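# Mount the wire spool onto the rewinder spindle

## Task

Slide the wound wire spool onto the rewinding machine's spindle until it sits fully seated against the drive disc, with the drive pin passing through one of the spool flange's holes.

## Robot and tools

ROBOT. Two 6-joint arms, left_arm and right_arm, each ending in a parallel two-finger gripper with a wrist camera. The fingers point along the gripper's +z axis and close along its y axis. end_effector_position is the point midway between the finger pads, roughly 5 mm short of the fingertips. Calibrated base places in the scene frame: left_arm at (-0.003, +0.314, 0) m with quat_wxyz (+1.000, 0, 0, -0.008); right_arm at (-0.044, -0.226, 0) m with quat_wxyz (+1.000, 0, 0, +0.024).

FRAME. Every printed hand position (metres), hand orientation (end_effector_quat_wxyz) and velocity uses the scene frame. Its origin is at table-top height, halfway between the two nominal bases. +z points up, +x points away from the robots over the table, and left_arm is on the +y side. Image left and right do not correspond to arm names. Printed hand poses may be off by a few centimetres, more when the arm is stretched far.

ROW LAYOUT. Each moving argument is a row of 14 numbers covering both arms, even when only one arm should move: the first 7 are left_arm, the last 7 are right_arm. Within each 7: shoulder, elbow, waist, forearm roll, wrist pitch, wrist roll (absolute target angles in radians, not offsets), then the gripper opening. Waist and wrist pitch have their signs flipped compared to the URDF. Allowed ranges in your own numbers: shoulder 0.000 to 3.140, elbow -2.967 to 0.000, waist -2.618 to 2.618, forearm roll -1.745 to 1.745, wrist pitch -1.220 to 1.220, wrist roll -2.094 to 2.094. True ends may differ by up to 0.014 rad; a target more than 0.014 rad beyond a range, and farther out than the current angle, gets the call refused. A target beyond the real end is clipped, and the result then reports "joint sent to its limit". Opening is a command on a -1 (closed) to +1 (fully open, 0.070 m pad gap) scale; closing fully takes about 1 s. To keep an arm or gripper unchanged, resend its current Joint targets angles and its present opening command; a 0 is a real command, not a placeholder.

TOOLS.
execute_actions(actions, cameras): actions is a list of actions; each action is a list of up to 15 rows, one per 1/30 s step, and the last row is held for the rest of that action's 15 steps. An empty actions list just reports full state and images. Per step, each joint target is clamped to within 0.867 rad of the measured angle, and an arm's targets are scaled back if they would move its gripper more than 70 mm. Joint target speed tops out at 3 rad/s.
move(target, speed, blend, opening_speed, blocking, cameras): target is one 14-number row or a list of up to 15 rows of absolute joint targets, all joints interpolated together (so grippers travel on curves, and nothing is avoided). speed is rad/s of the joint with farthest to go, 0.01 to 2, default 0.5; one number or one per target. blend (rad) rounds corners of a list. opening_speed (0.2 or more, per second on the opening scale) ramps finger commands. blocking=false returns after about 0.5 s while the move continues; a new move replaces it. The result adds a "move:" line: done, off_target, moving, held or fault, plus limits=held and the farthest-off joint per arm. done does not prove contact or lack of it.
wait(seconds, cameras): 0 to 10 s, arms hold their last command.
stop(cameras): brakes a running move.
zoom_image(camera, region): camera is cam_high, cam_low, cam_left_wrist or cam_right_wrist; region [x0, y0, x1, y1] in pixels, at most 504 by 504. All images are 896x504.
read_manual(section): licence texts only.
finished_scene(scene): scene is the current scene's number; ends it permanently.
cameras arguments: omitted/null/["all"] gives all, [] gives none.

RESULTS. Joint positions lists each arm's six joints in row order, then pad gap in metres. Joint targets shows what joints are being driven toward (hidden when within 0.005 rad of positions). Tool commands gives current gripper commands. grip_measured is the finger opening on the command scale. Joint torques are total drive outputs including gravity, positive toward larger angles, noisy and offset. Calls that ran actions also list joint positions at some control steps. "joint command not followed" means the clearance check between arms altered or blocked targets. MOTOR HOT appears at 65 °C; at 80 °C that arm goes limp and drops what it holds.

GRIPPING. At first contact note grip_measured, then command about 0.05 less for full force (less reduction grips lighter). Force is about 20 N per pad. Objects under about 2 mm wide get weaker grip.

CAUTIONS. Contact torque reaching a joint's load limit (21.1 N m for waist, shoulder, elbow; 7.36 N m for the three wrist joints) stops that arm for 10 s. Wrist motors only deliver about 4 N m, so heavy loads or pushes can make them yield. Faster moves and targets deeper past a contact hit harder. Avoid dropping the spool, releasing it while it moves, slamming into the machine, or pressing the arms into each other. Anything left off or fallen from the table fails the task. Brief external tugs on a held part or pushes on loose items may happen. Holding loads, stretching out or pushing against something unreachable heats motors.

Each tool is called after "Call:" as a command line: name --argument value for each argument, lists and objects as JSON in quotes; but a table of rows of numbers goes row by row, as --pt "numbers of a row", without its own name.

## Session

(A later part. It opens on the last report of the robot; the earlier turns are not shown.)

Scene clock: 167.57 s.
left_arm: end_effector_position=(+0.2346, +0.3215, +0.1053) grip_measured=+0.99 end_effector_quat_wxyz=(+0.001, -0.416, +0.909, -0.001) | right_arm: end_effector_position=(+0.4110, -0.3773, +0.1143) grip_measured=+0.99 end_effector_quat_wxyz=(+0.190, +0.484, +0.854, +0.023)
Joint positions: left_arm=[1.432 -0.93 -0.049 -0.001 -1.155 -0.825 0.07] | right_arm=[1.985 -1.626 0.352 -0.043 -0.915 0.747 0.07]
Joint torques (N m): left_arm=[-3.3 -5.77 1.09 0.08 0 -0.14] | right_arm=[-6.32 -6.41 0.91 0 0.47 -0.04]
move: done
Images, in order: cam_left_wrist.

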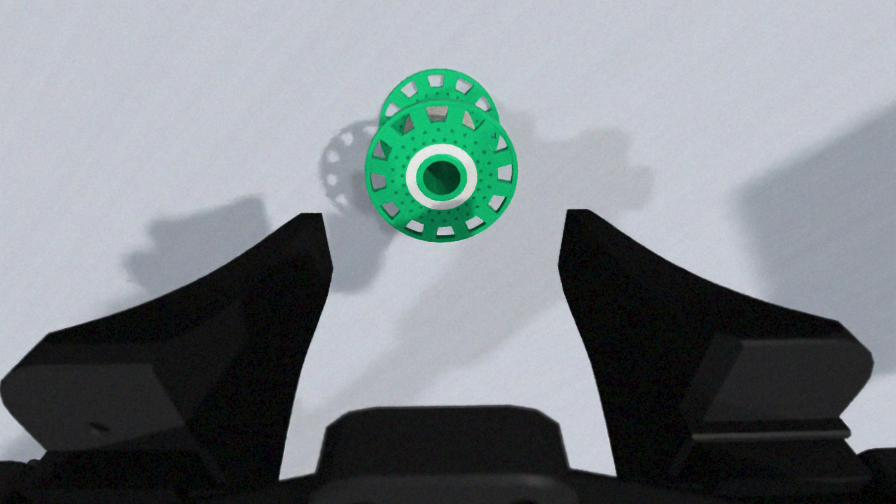

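Call:
move --pt "1.5138 -0.787 -0.051 0 -0.9312 -0.8228 1.0 1.985 -1.626 0.352 -0.043 -0.915 0.747 1" --speed 0.25 --cameras '["cam_left_wrist", "cam_low"]'

Call:
zoom_image --camera "cam_low" --region '[480, 290, 640, 450]'

Scene clock: 172.00 s.
left_arm: end_effector_position=(+0.2331, +0.3219, +0.0529) grip_measured=+0.99 end_effector_quat_wxyz=(-0.001, -0.416, +0.909, +0.000) | right_arm: end_effector_position=(+0.4110, -0.3773, +0.1143) grip_measured=+0.99 end_effector_quat_wxyz=(+0.190, +0.484, +0.854, +0.023)
Joint positions: left_arm=[1.514 -0.786 -0.051 -0.001 -0.931 -0.823 0.07] | right_arm=[1.985 -1.626 0.352 -0.043 -0.915 0.747 0.07]
Joint torques (N m): left_arm=[-4.24 -5.99 -0.22 0.02 0 0.24] | right_arm=[-6.33 -6.37 0.98 0.01 0.45 -0.03]
move: done
Images, in order: cam_low, cam_left_wrist.

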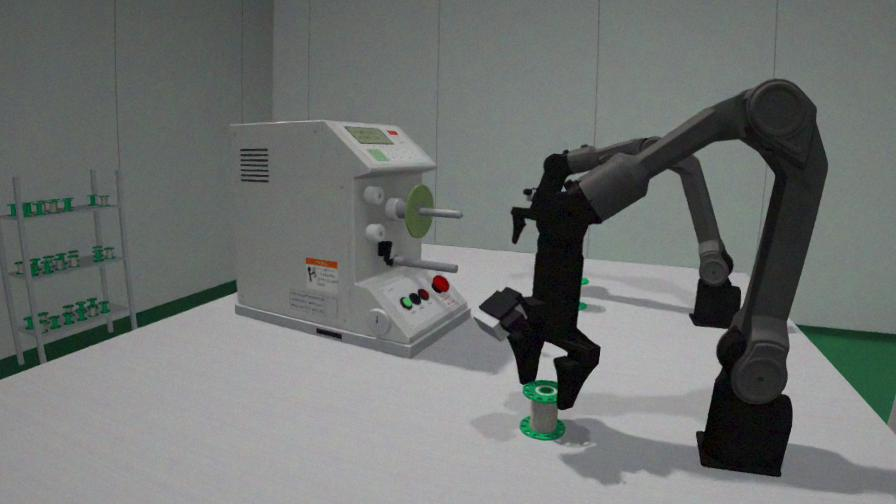

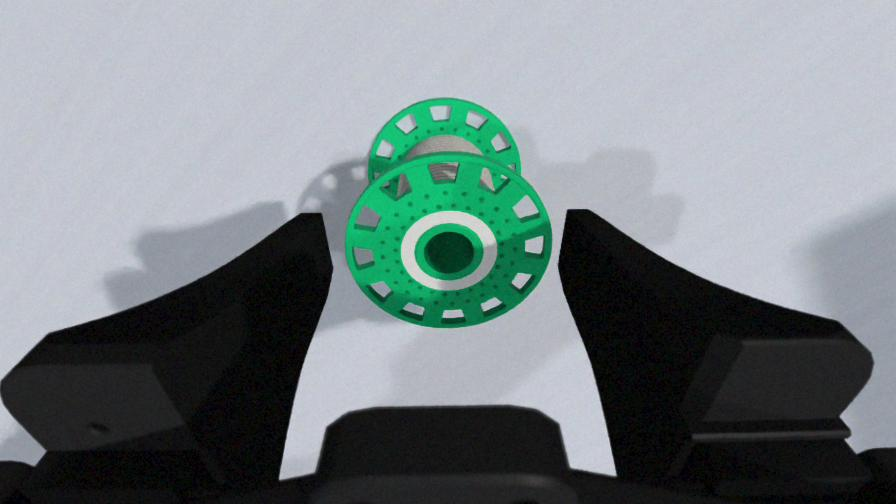

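Scaled by 3.150 from the camera's 896x504 image, which has a finer 1280x720 frame.

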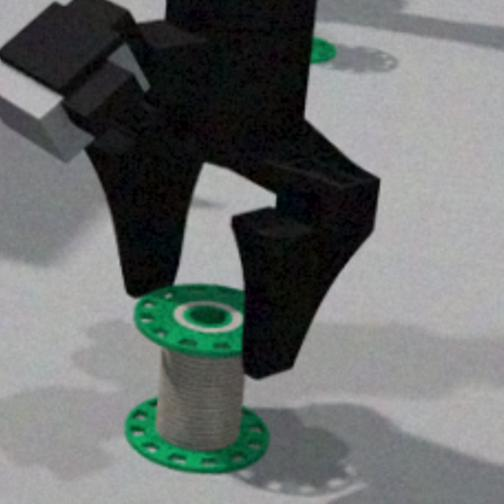

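Call:
move --pt "1.5196 -0.792 -0.0504 0 -0.9304 -0.8234 1.0 1.985 -1.626 0.352 -0.043 -0.915 0.747 1" --pt "1.5196 -0.792 -0.0504 0 -0.9304 -0.8234 0.65 1.985 -1.626 0.352 -0.043 -0.915 0.747 1" --speed 0.1 --opening_speed 0.4 --cameras '["cam_left_wrist", "cam_low"]'

Call:
zoom_image --camera "cam_low" --region '[480, 290, 640, 450]'

Call:
zoom_image --camera "cam_left_wrist" --region '[320, 80, 580, 340]'

Scene clock: 175.37 s.
left_arm: end_effector_position=(+0.2348, +0.3222, +0.0530) grip_measured=+0.70 end_effector_quat_wxyz=(+0.000, -0.416, +0.909, +0.000) | right_arm: end_effector_position=(+0.4110, -0.3773, +0.1143) grip_measured=+0.99 end_effector_quat_wxyz=(+0.190, +0.484, +0.854, +0.023)
Joint positions: left_arm=[1.519 -0.792 -0.051 0 -0.931 -0.823 0.059] | right_arm=[1.985 -1.626 0.352 -0.043 -0.915 0.747 0.07]
Joint torques (N m): left_arm=[-3.42 -6.1 1.11 -0.06 0.11 -0.09] | right_arm=[-6.32 -6.34 1.04 0.03 0.44 -0.03]
move: done
Images, in order: cam_low, cam_left_wrist.

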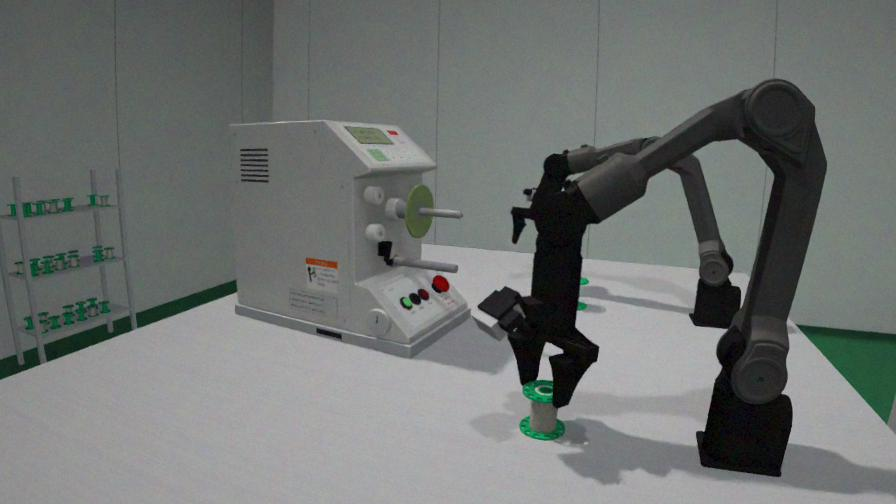

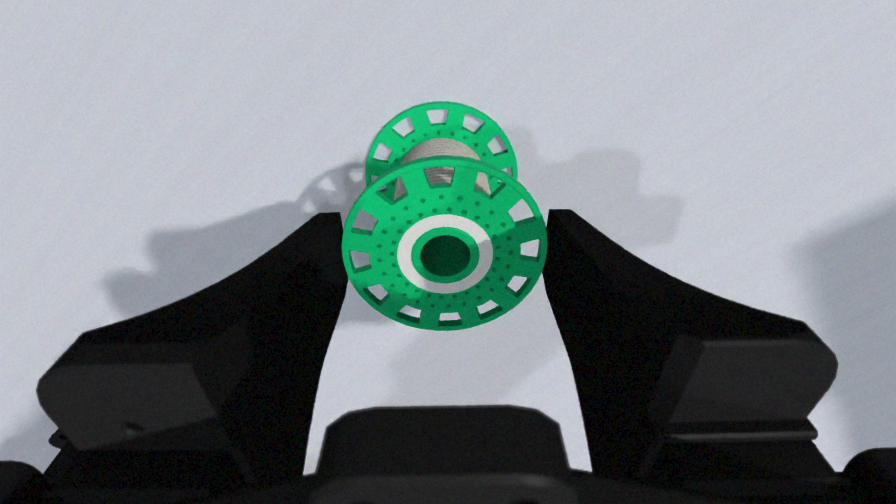

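Scaled by 3.150 from the camera's 896x504 image, which has a finer 1280x720 frame.

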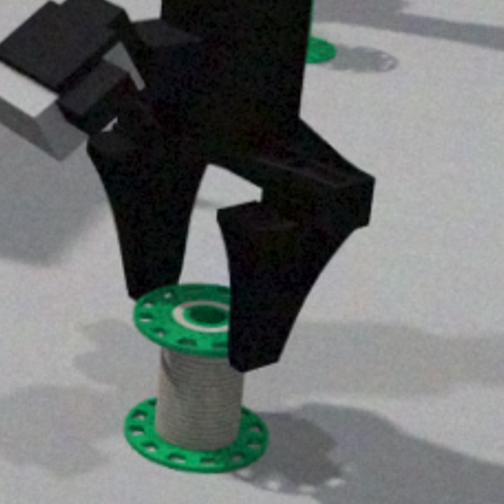

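Scaled by 1.938 from the camera's 896x504 image, which has a finer 1280x720 frame.

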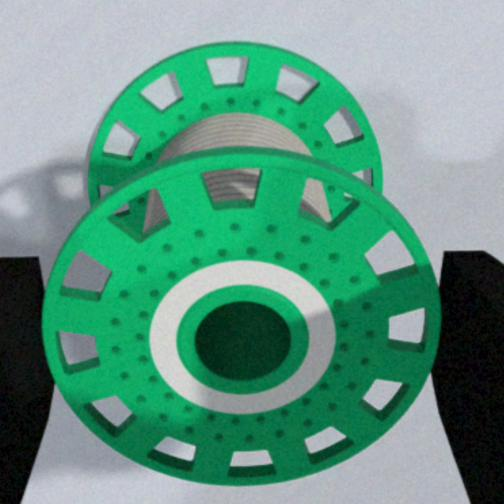

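Call:
move --pt "1.4328 -0.9298 -0.0476 0 -1.155 -0.826 0.65 1.985 -1.626 0.352 -0.043 -0.915 0.747 1" --speed 0.25 --cameras '["cam_left_wrist", "cam_low"]'

Call:
zoom_image --camera "cam_low" --region '[480, 270, 640, 450]'

Scene clock: 186.53 s.
left_arm: end_effector_position=(+0.2346, +0.3215, +0.1056) grip_measured=+0.70 end_effector_quat_wxyz=(+0.001, -0.416, +0.909, +0.000) | right_arm: end_effector_position=(+0.4110, -0.3773, +0.1143) grip_measured=+0.99 end_effector_quat_wxyz=(+0.190, +0.484, +0.854, +0.023)
Joint positions: left_arm=[1.432 -0.931 -0.048 0 -1.156 -0.826 0.059] | right_arm=[1.985 -1.626 0.352 -0.043 -0.915 0.747 0.07]
Joint torques (N m): left_arm=[-4.35 -5.83 1.1 0.01 0.14 -0.12] | right_arm=[-6.31 -6.31 1.09 0.04 0.42 -0.04]
move: done
Images, in order: cam_low, cam_left_wrist.

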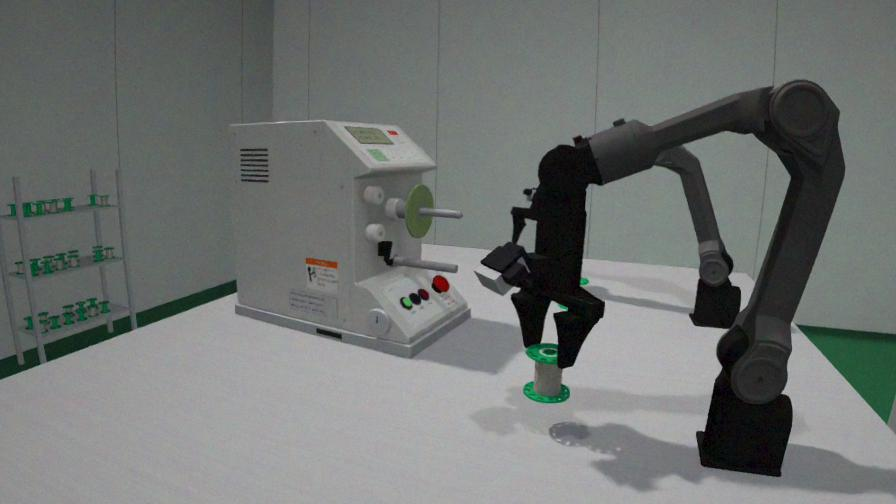

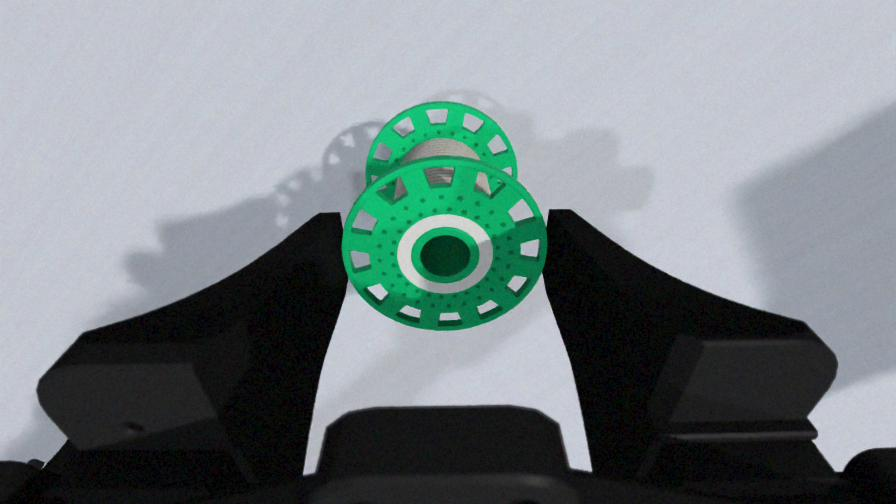

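Scaled by 2.800 from the camera's 896x504 image, which has a finer 1280x720 frame.

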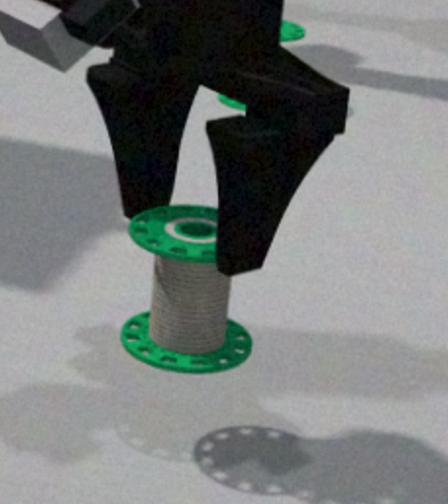

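Call:
move --pt "1.4328 -0.9298 -0.0476 0 -1.155 -0.826 0.65 1.236 -1.063 -0.185 1.346 -0.4535 -1.406 1" --speed 0.8

Call:
zoom_image --camera "cam_right_wrist" --region '[300, 130, 620, 380]'

Scene clock: 197.47 s.
left_arm: end_effector_position=(+0.2343, +0.3215, +0.1051) grip_measured=+0.70 end_effector_quat_wxyz=(+0.000, -0.416, +0.909, +0.000) | right_arm: end_effector_position=(+0.3153, -0.0435, +0.3644) grip_measured=+0.99 end_effector_quat_wxyz=(+0.606, -0.256, +0.722, +0.215)
Joint positions: left_arm=[1.433 -0.93 -0.048 0 -1.156 -0.826 0.059] | right_arm=[1.235 -1.063 -0.185 1.347 -0.454 -1.406 0.07]
Joint torques (N m): left_arm=[-3.69 -6.26 0.79 0.06 0.07 0.02] | right_arm=[-1.79 -5.54 1.02 0.48 0.33 -0.05]
move: done

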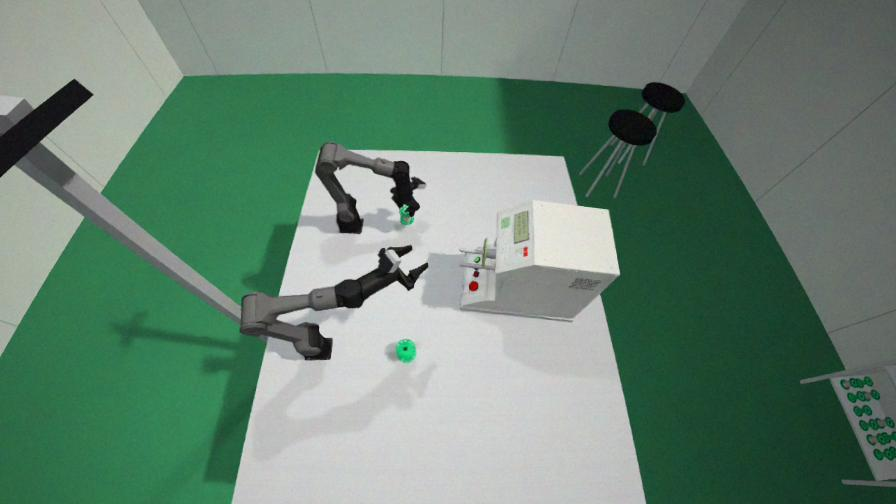

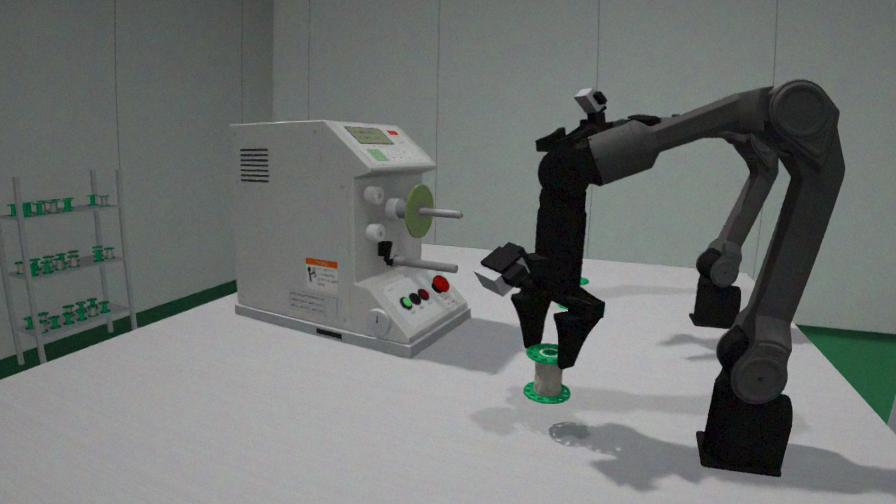

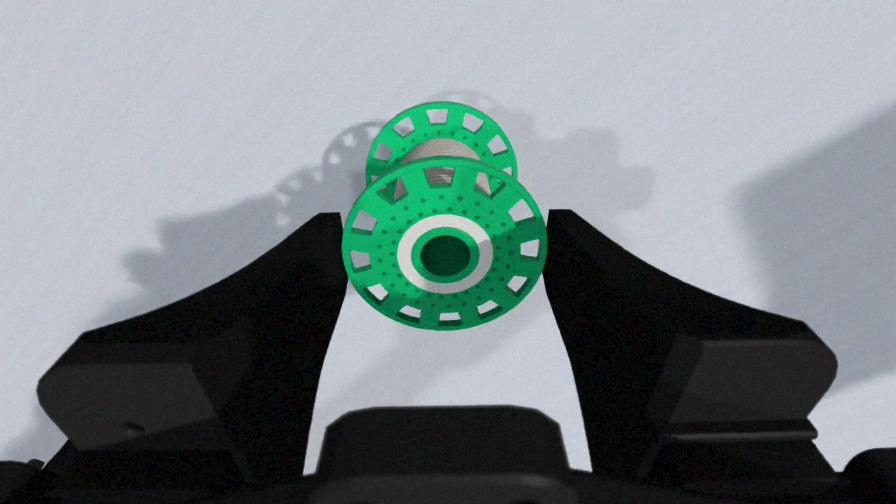

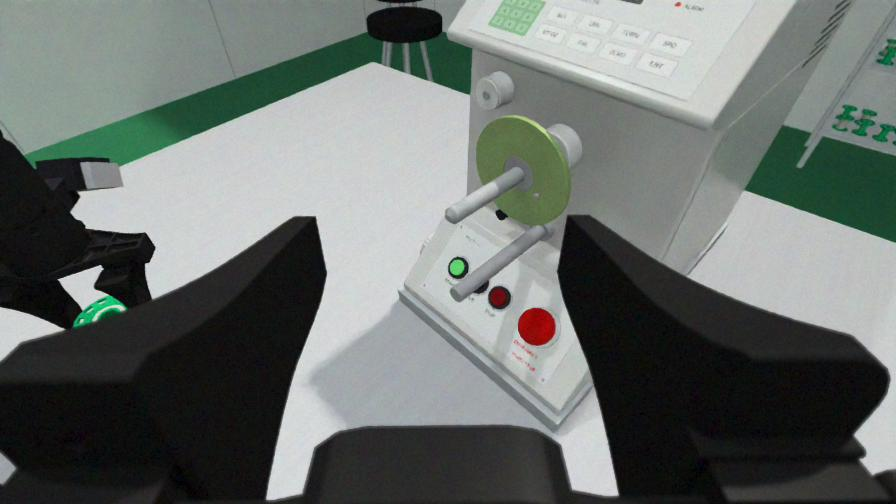

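Scaled by 1.575 from the camera's 896x504 image, which has a finer 1280x720 frame.

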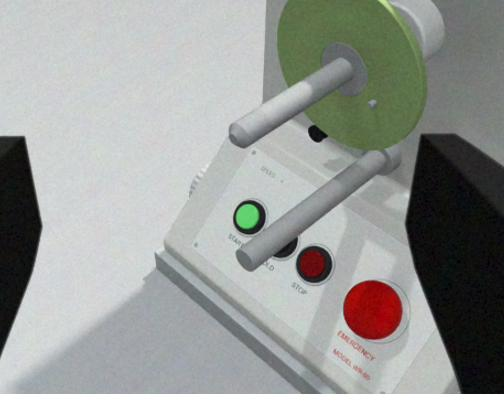

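Call:
move --pt "1.6 -0.80 0.45 -1.03 1.10 -0.99 0.65 1.236 -1.063 -0.185 1.346 -0.4535 -1.406 1" --pt "1.705 -0.758 1.031 -1.0596 1.1721 -0.9655 0.65 1.236 -1.063 -0.185 1.346 -0.4535 -1.406 1" --speed 0.5 --blend 0.1

Call:
zoom_image --camera "cam_right_wrist" --region '[300, 130, 620, 380]'

Call:
zoom_image --camera "cam_low" --region '[380, 150, 600, 290]'

Scene clock: 214.37 s.
left_arm: end_effector_position=(+0.3455, +0.0664, +0.2221) grip_measured=+0.70 end_effector_quat_wxyz=(+0.471, -0.471, +0.527, -0.528) | right_arm: end_effector_position=(+0.3153, -0.0435, +0.3644) grip_measured=+0.99 end_effector_quat_wxyz=(+0.606, -0.256, +0.722, +0.215)
Joint positions: left_arm=[1.705 -0.759 1.032 -1.06 1.172 -0.966 0.059] | right_arm=[1.235 -1.063 -0.185 1.347 -0.454 -1.406 0.07]
Joint torques (N m): left_arm=[-6.82 -5.28 -0.2 0.84 0.89 0.3] | right_arm=[-1.54 -7.29 1.16 0.64 0.2 -0.11]
move: done

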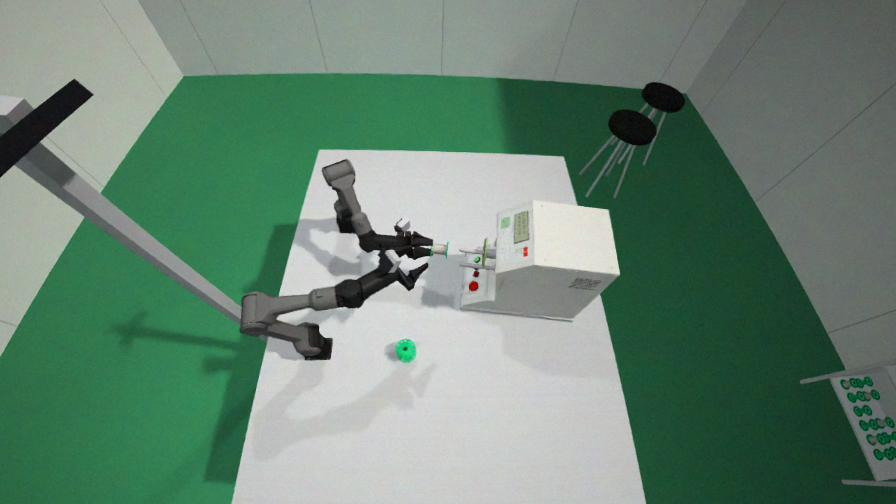

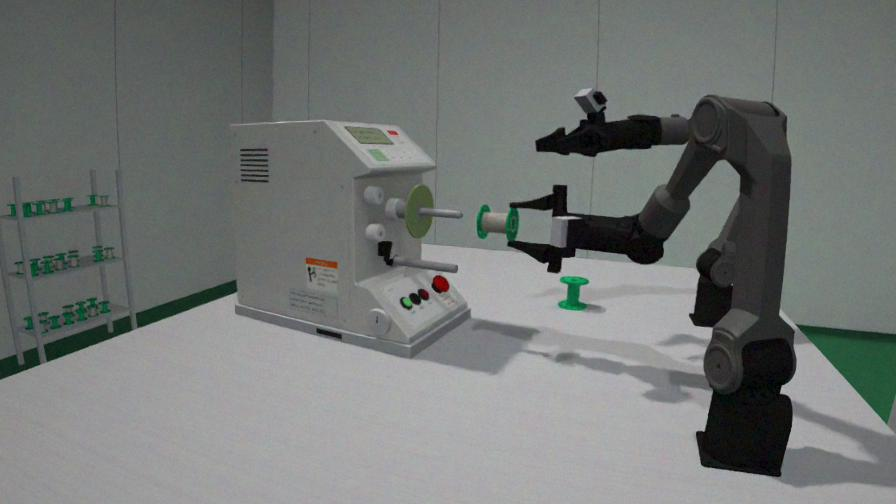

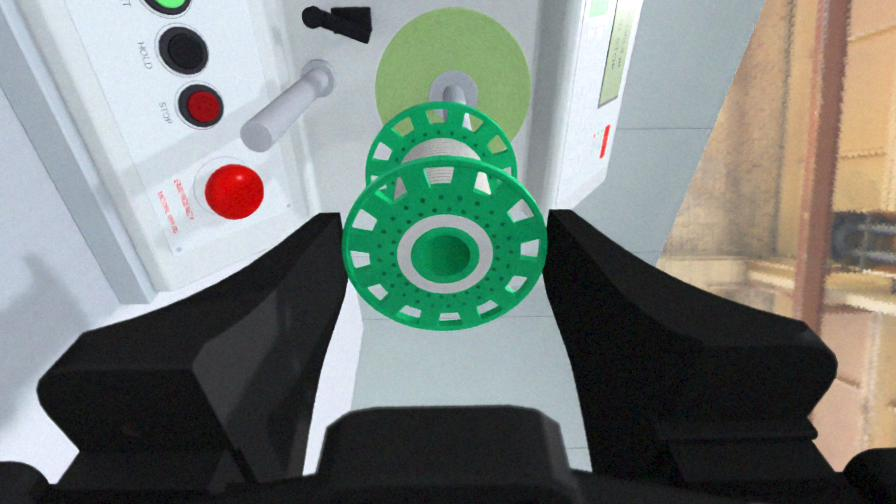

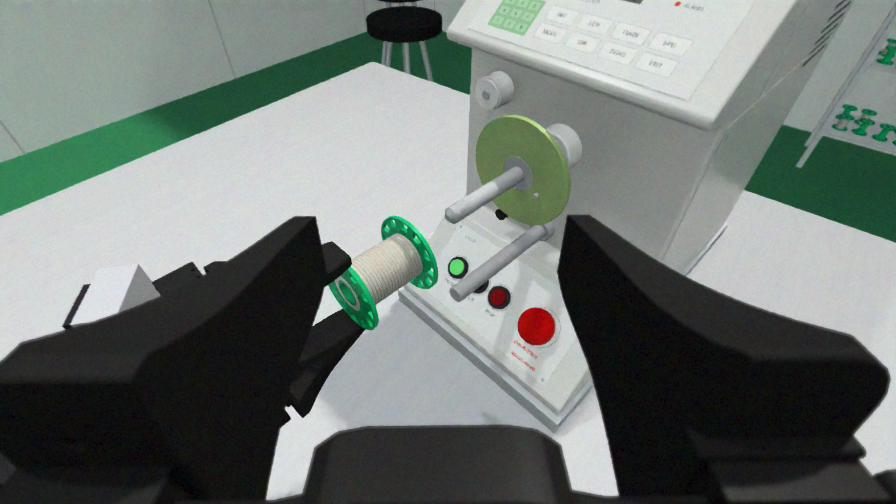

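Scaled by 1.575 from the camera's 896x504 image, which has a finer 1280x720 frame.

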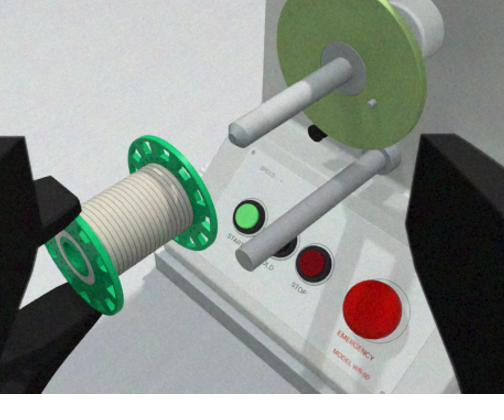

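Scaled by 2.291 from the camera's 896x504 image, which has a finer 1280x720 frame.

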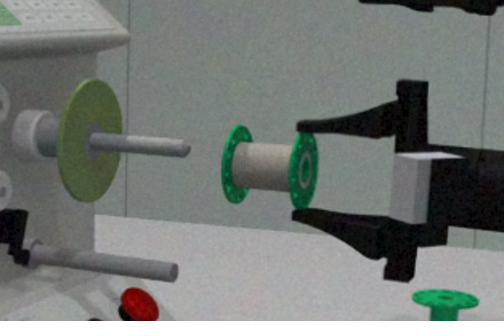

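Call:
zoom_image --camera "cam_left_wrist" --region '[360, 0, 560, 180]'

Call:
zoom_image --camera "cam_right_wrist" --region '[320, 100, 600, 340]'

Call:
zoom_image --camera "cam_high" --region '[400, 210, 520, 290]'

Scaled by 2.520 from the camera's 896x504 image, which has a finer 1280x720 frame.

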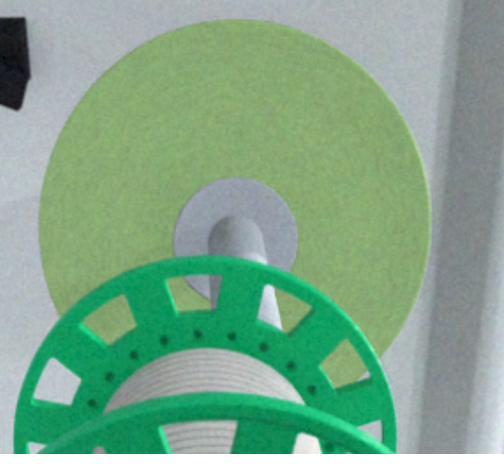

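Scaled by 1.800 from the camera's 896x504 image, which has a finer 1280x720 frame.

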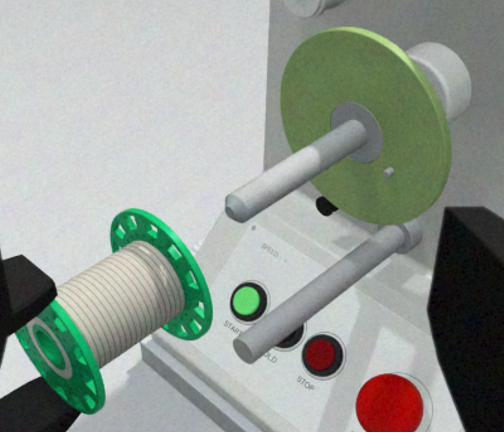

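Scaled by 4.200 from the camera's 896x504 image, which has a finer 1280x720 frame.

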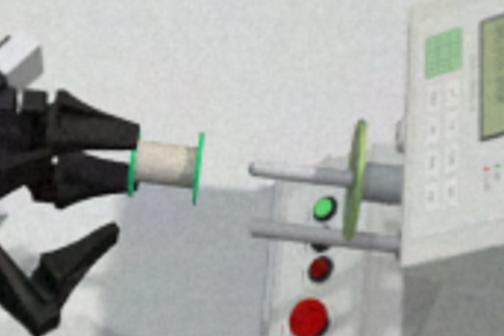

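Call:
move --target '[1.732, -0.8453, 0.9406, -1.0027, 1.0888, -0.9428, 0.65, 1.236, -1.063, -0.185, 1.346, -0.4535, -1.406, 1]' --speed 0.15

Call:
zoom_image --camera "cam_right_wrist" --region '[320, 100, 600, 340]'

Call:
zoom_image --camera "cam_low" --region '[380, 150, 600, 290]'

Call:
zoom_image --camera "cam_left_wrist" --region '[340, 0, 560, 280]'

Call:
zoom_image --camera "cam_high" --region '[400, 220, 500, 280]'

Scene clock: 232.57 s.
left_arm: end_effector_position=(+0.3757, +0.0650, +0.2314) grip_measured=+0.70 end_effector_quat_wxyz=(+0.471, -0.471, +0.527, -0.528) | right_arm: end_effector_position=(+0.3153, -0.0435, +0.3644) grip_measured=+0.99 end_effector_quat_wxyz=(+0.606, -0.256, +0.722, +0.215)
Joint positions: left_arm=[1.732 -0.847 0.939 -1.002 1.088 -0.943 0.059] | right_arm=[1.235 -1.063 -0.185 1.347 -0.454 -1.406 0.07]
Joint torques (N m): left_arm=[-6.66 -6.04 1.05 0.74 0.91 0.2] | right_arm=[-1.57 -7.25 1.03 0.63 0.26 -0.09]
move: done

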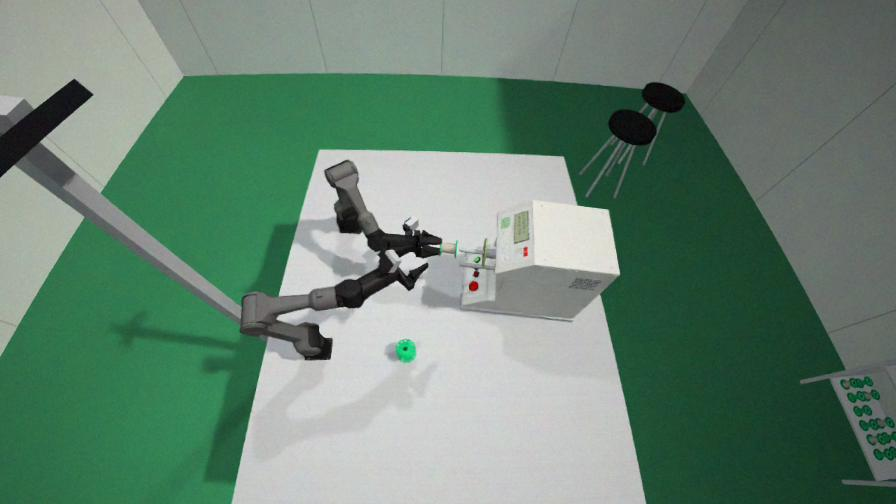

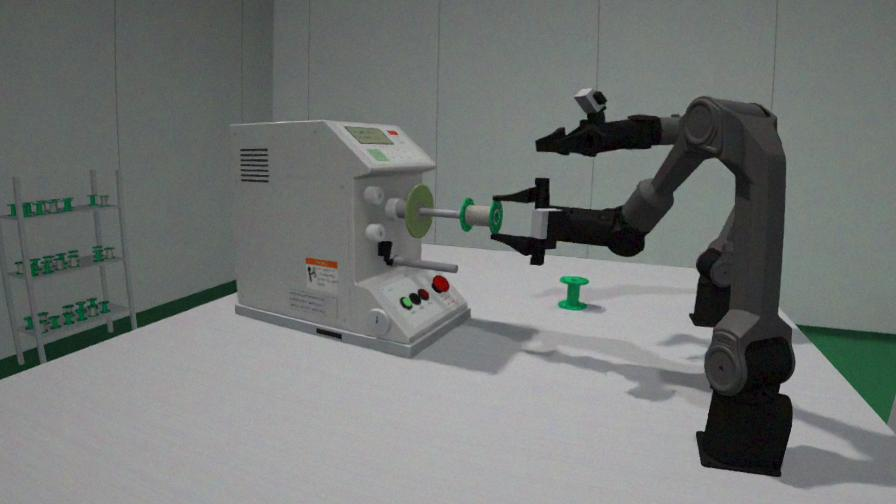

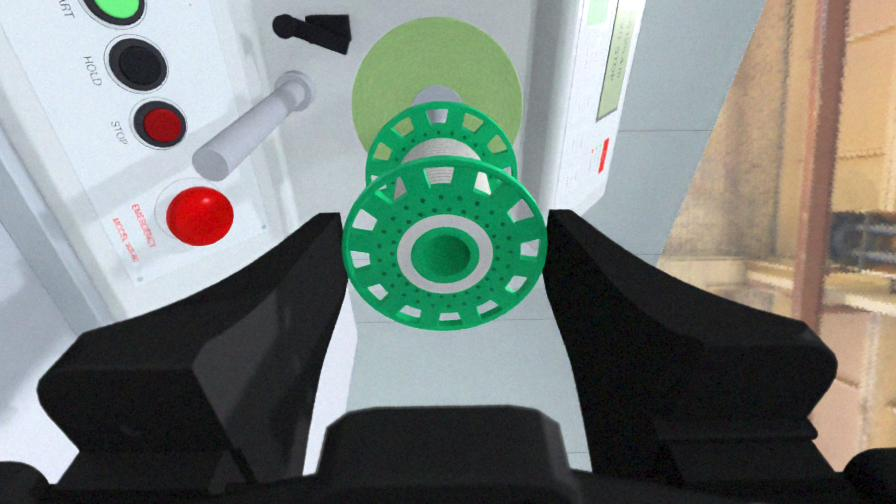

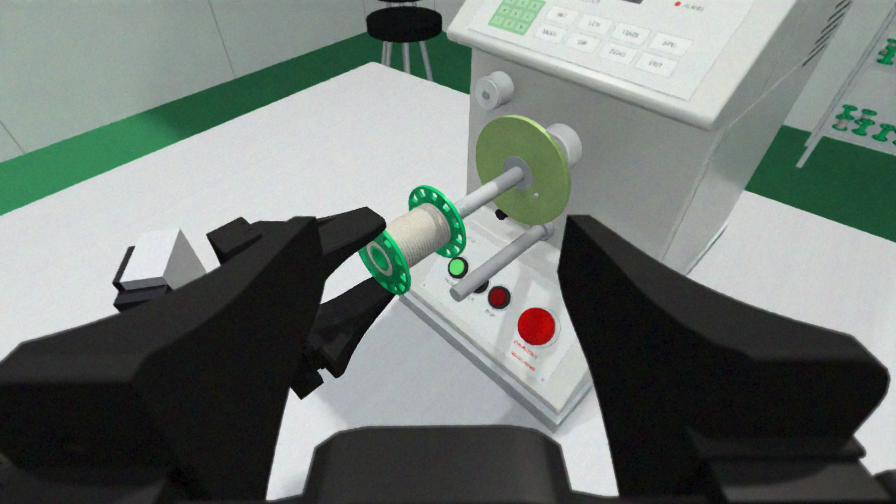

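Scaled by 1.800 from the camera's 896x504 image, which has a finer 1280x720 frame.

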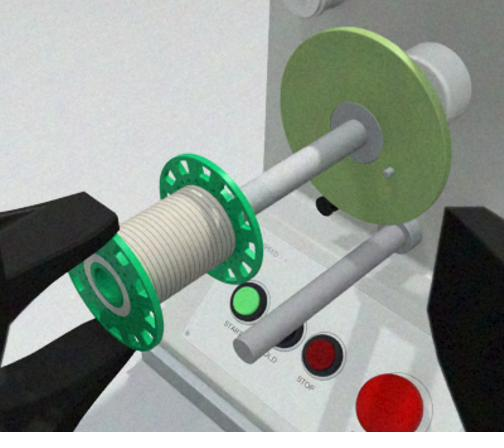

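Scaled by 2.291 from the camera's 896x504 image, which has a finer 1280x720 frame.

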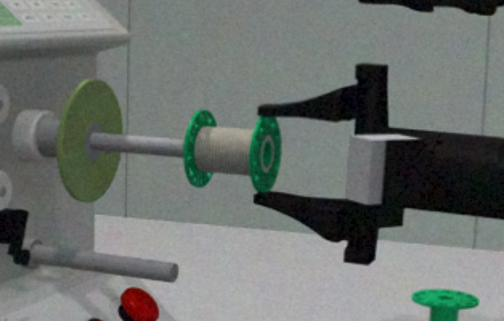

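Scaled by 1.800 from the camera's 896x504 image, which has a finer 1280x720 frame.

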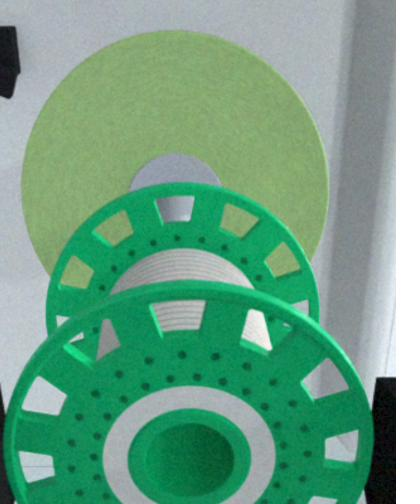

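Scaled by 5.040 from the camera's 896x504 image, which has a finer 1280x720 frame.

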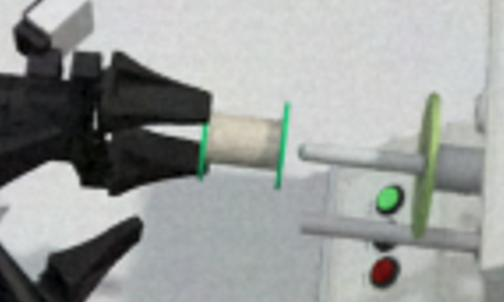

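Call:
move --target '[1.749, -0.8661, 0.9275, -0.9925, 1.0791, -0.9447, 0.65, 1.236, -1.063, -0.185, 1.346, -0.4535, -1.406, 1]' --speed 0.05 --cameras '["cam_high", "cam_low", "cam_left_wrist", "cam_right_wrist"]'

Call:
zoom_image --camera "cam_right_wrist" --region '[390, 130, 550, 290]'

Call:
zoom_image --camera "cam_low" --region '[400, 170, 540, 260]'

Call:
zoom_image --camera "cam_left_wrist" --region '[340, 0, 560, 280]'

Call:
zoom_image --camera "cam_high" --region '[420, 230, 500, 275]'

Scene clock: 238.10 s.
left_arm: end_effector_position=(+0.3813, +0.0628, +0.2304) grip_measured=+0.70 end_effector_quat_wxyz=(+0.471, -0.471, +0.527, -0.527) | right_arm: end_effector_position=(+0.3153, -0.0435, +0.3644) grip_measured=+0.99 end_effector_quat_wxyz=(+0.606, -0.256, +0.722, +0.215)
Joint positions: left_arm=[1.749 -0.866 0.928 -0.992 1.079 -0.944 0.059] | right_arm=[1.235 -1.063 -0.185 1.347 -0.454 -1.406 0.07]
Joint torques (N m): left_arm=[-6.89 -7.52 -0.17 0.81 0.82 -0.04] | right_arm=[-1.58 -7.23 0.98 0.61 0.3 -0.07]
move: done

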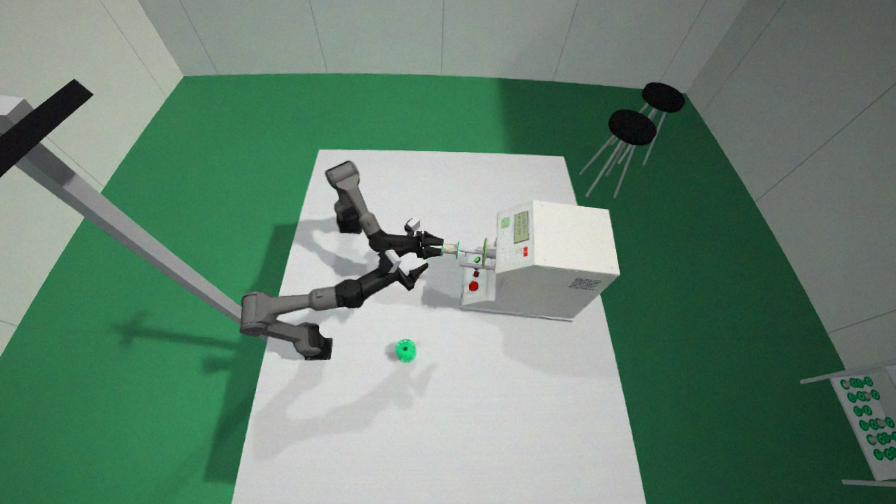

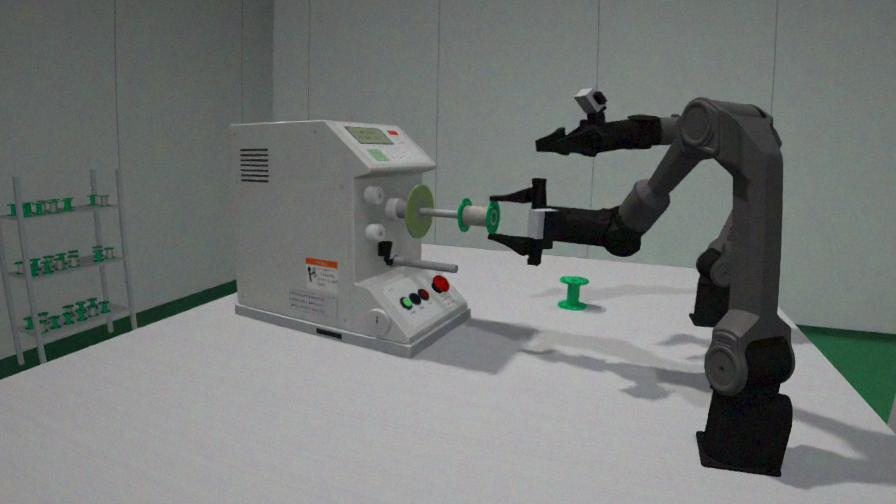

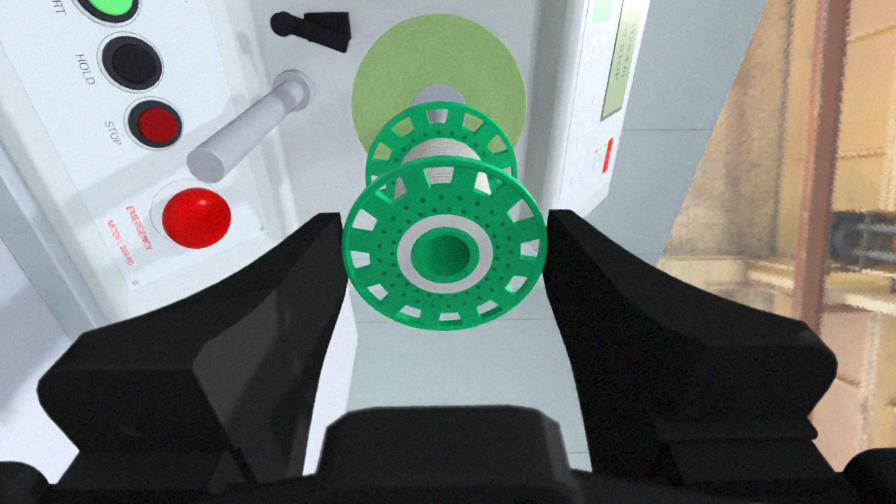

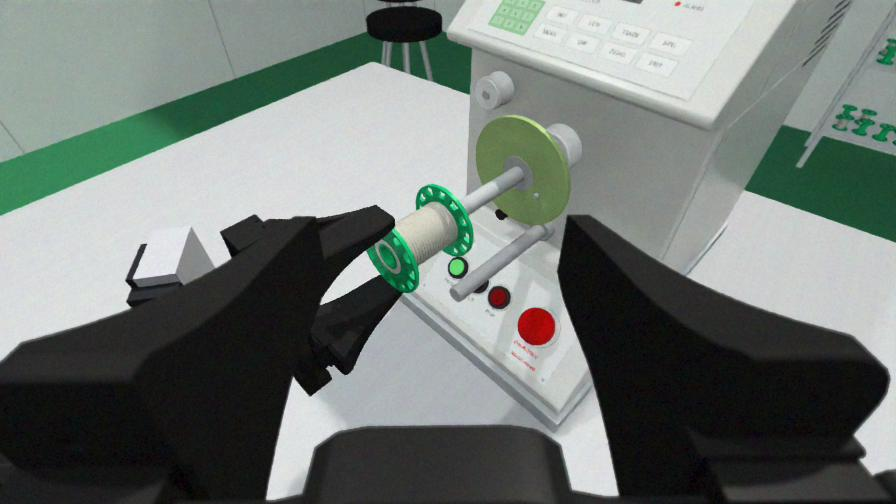

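Scaled by 3.150 from the camera's 896x504 image, which has a finer 1280x720 frame.

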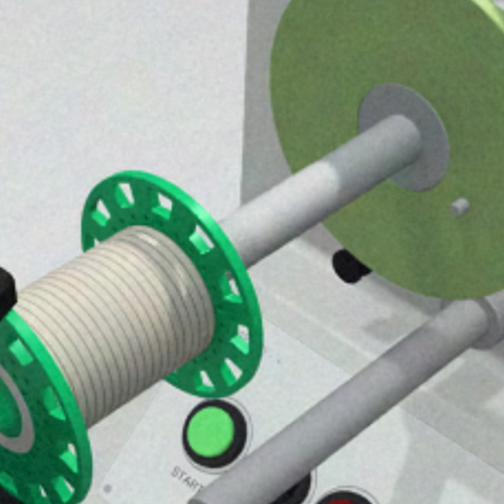

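Scaled by 3.600 from the camera's 896x504 image, which has a finer 1280x720 frame.

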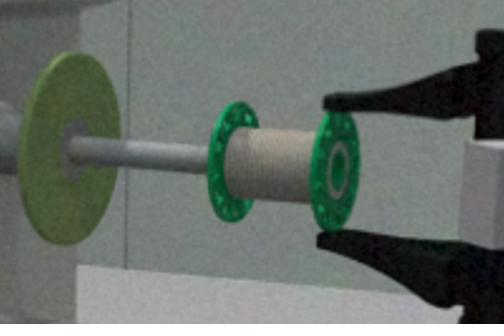

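Scaled by 1.800 from the camera's 896x504 image, which has a finer 1280x720 frame.

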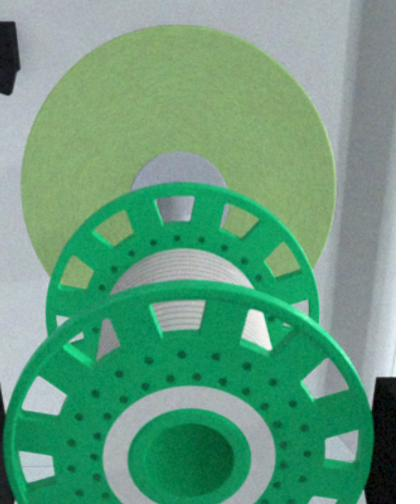

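Scaled by 6.300 from the camera's 896x504 image, which has a finer 1280x720 frame.

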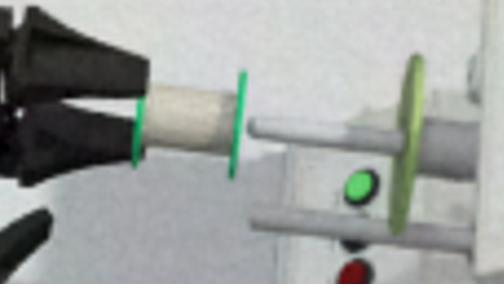

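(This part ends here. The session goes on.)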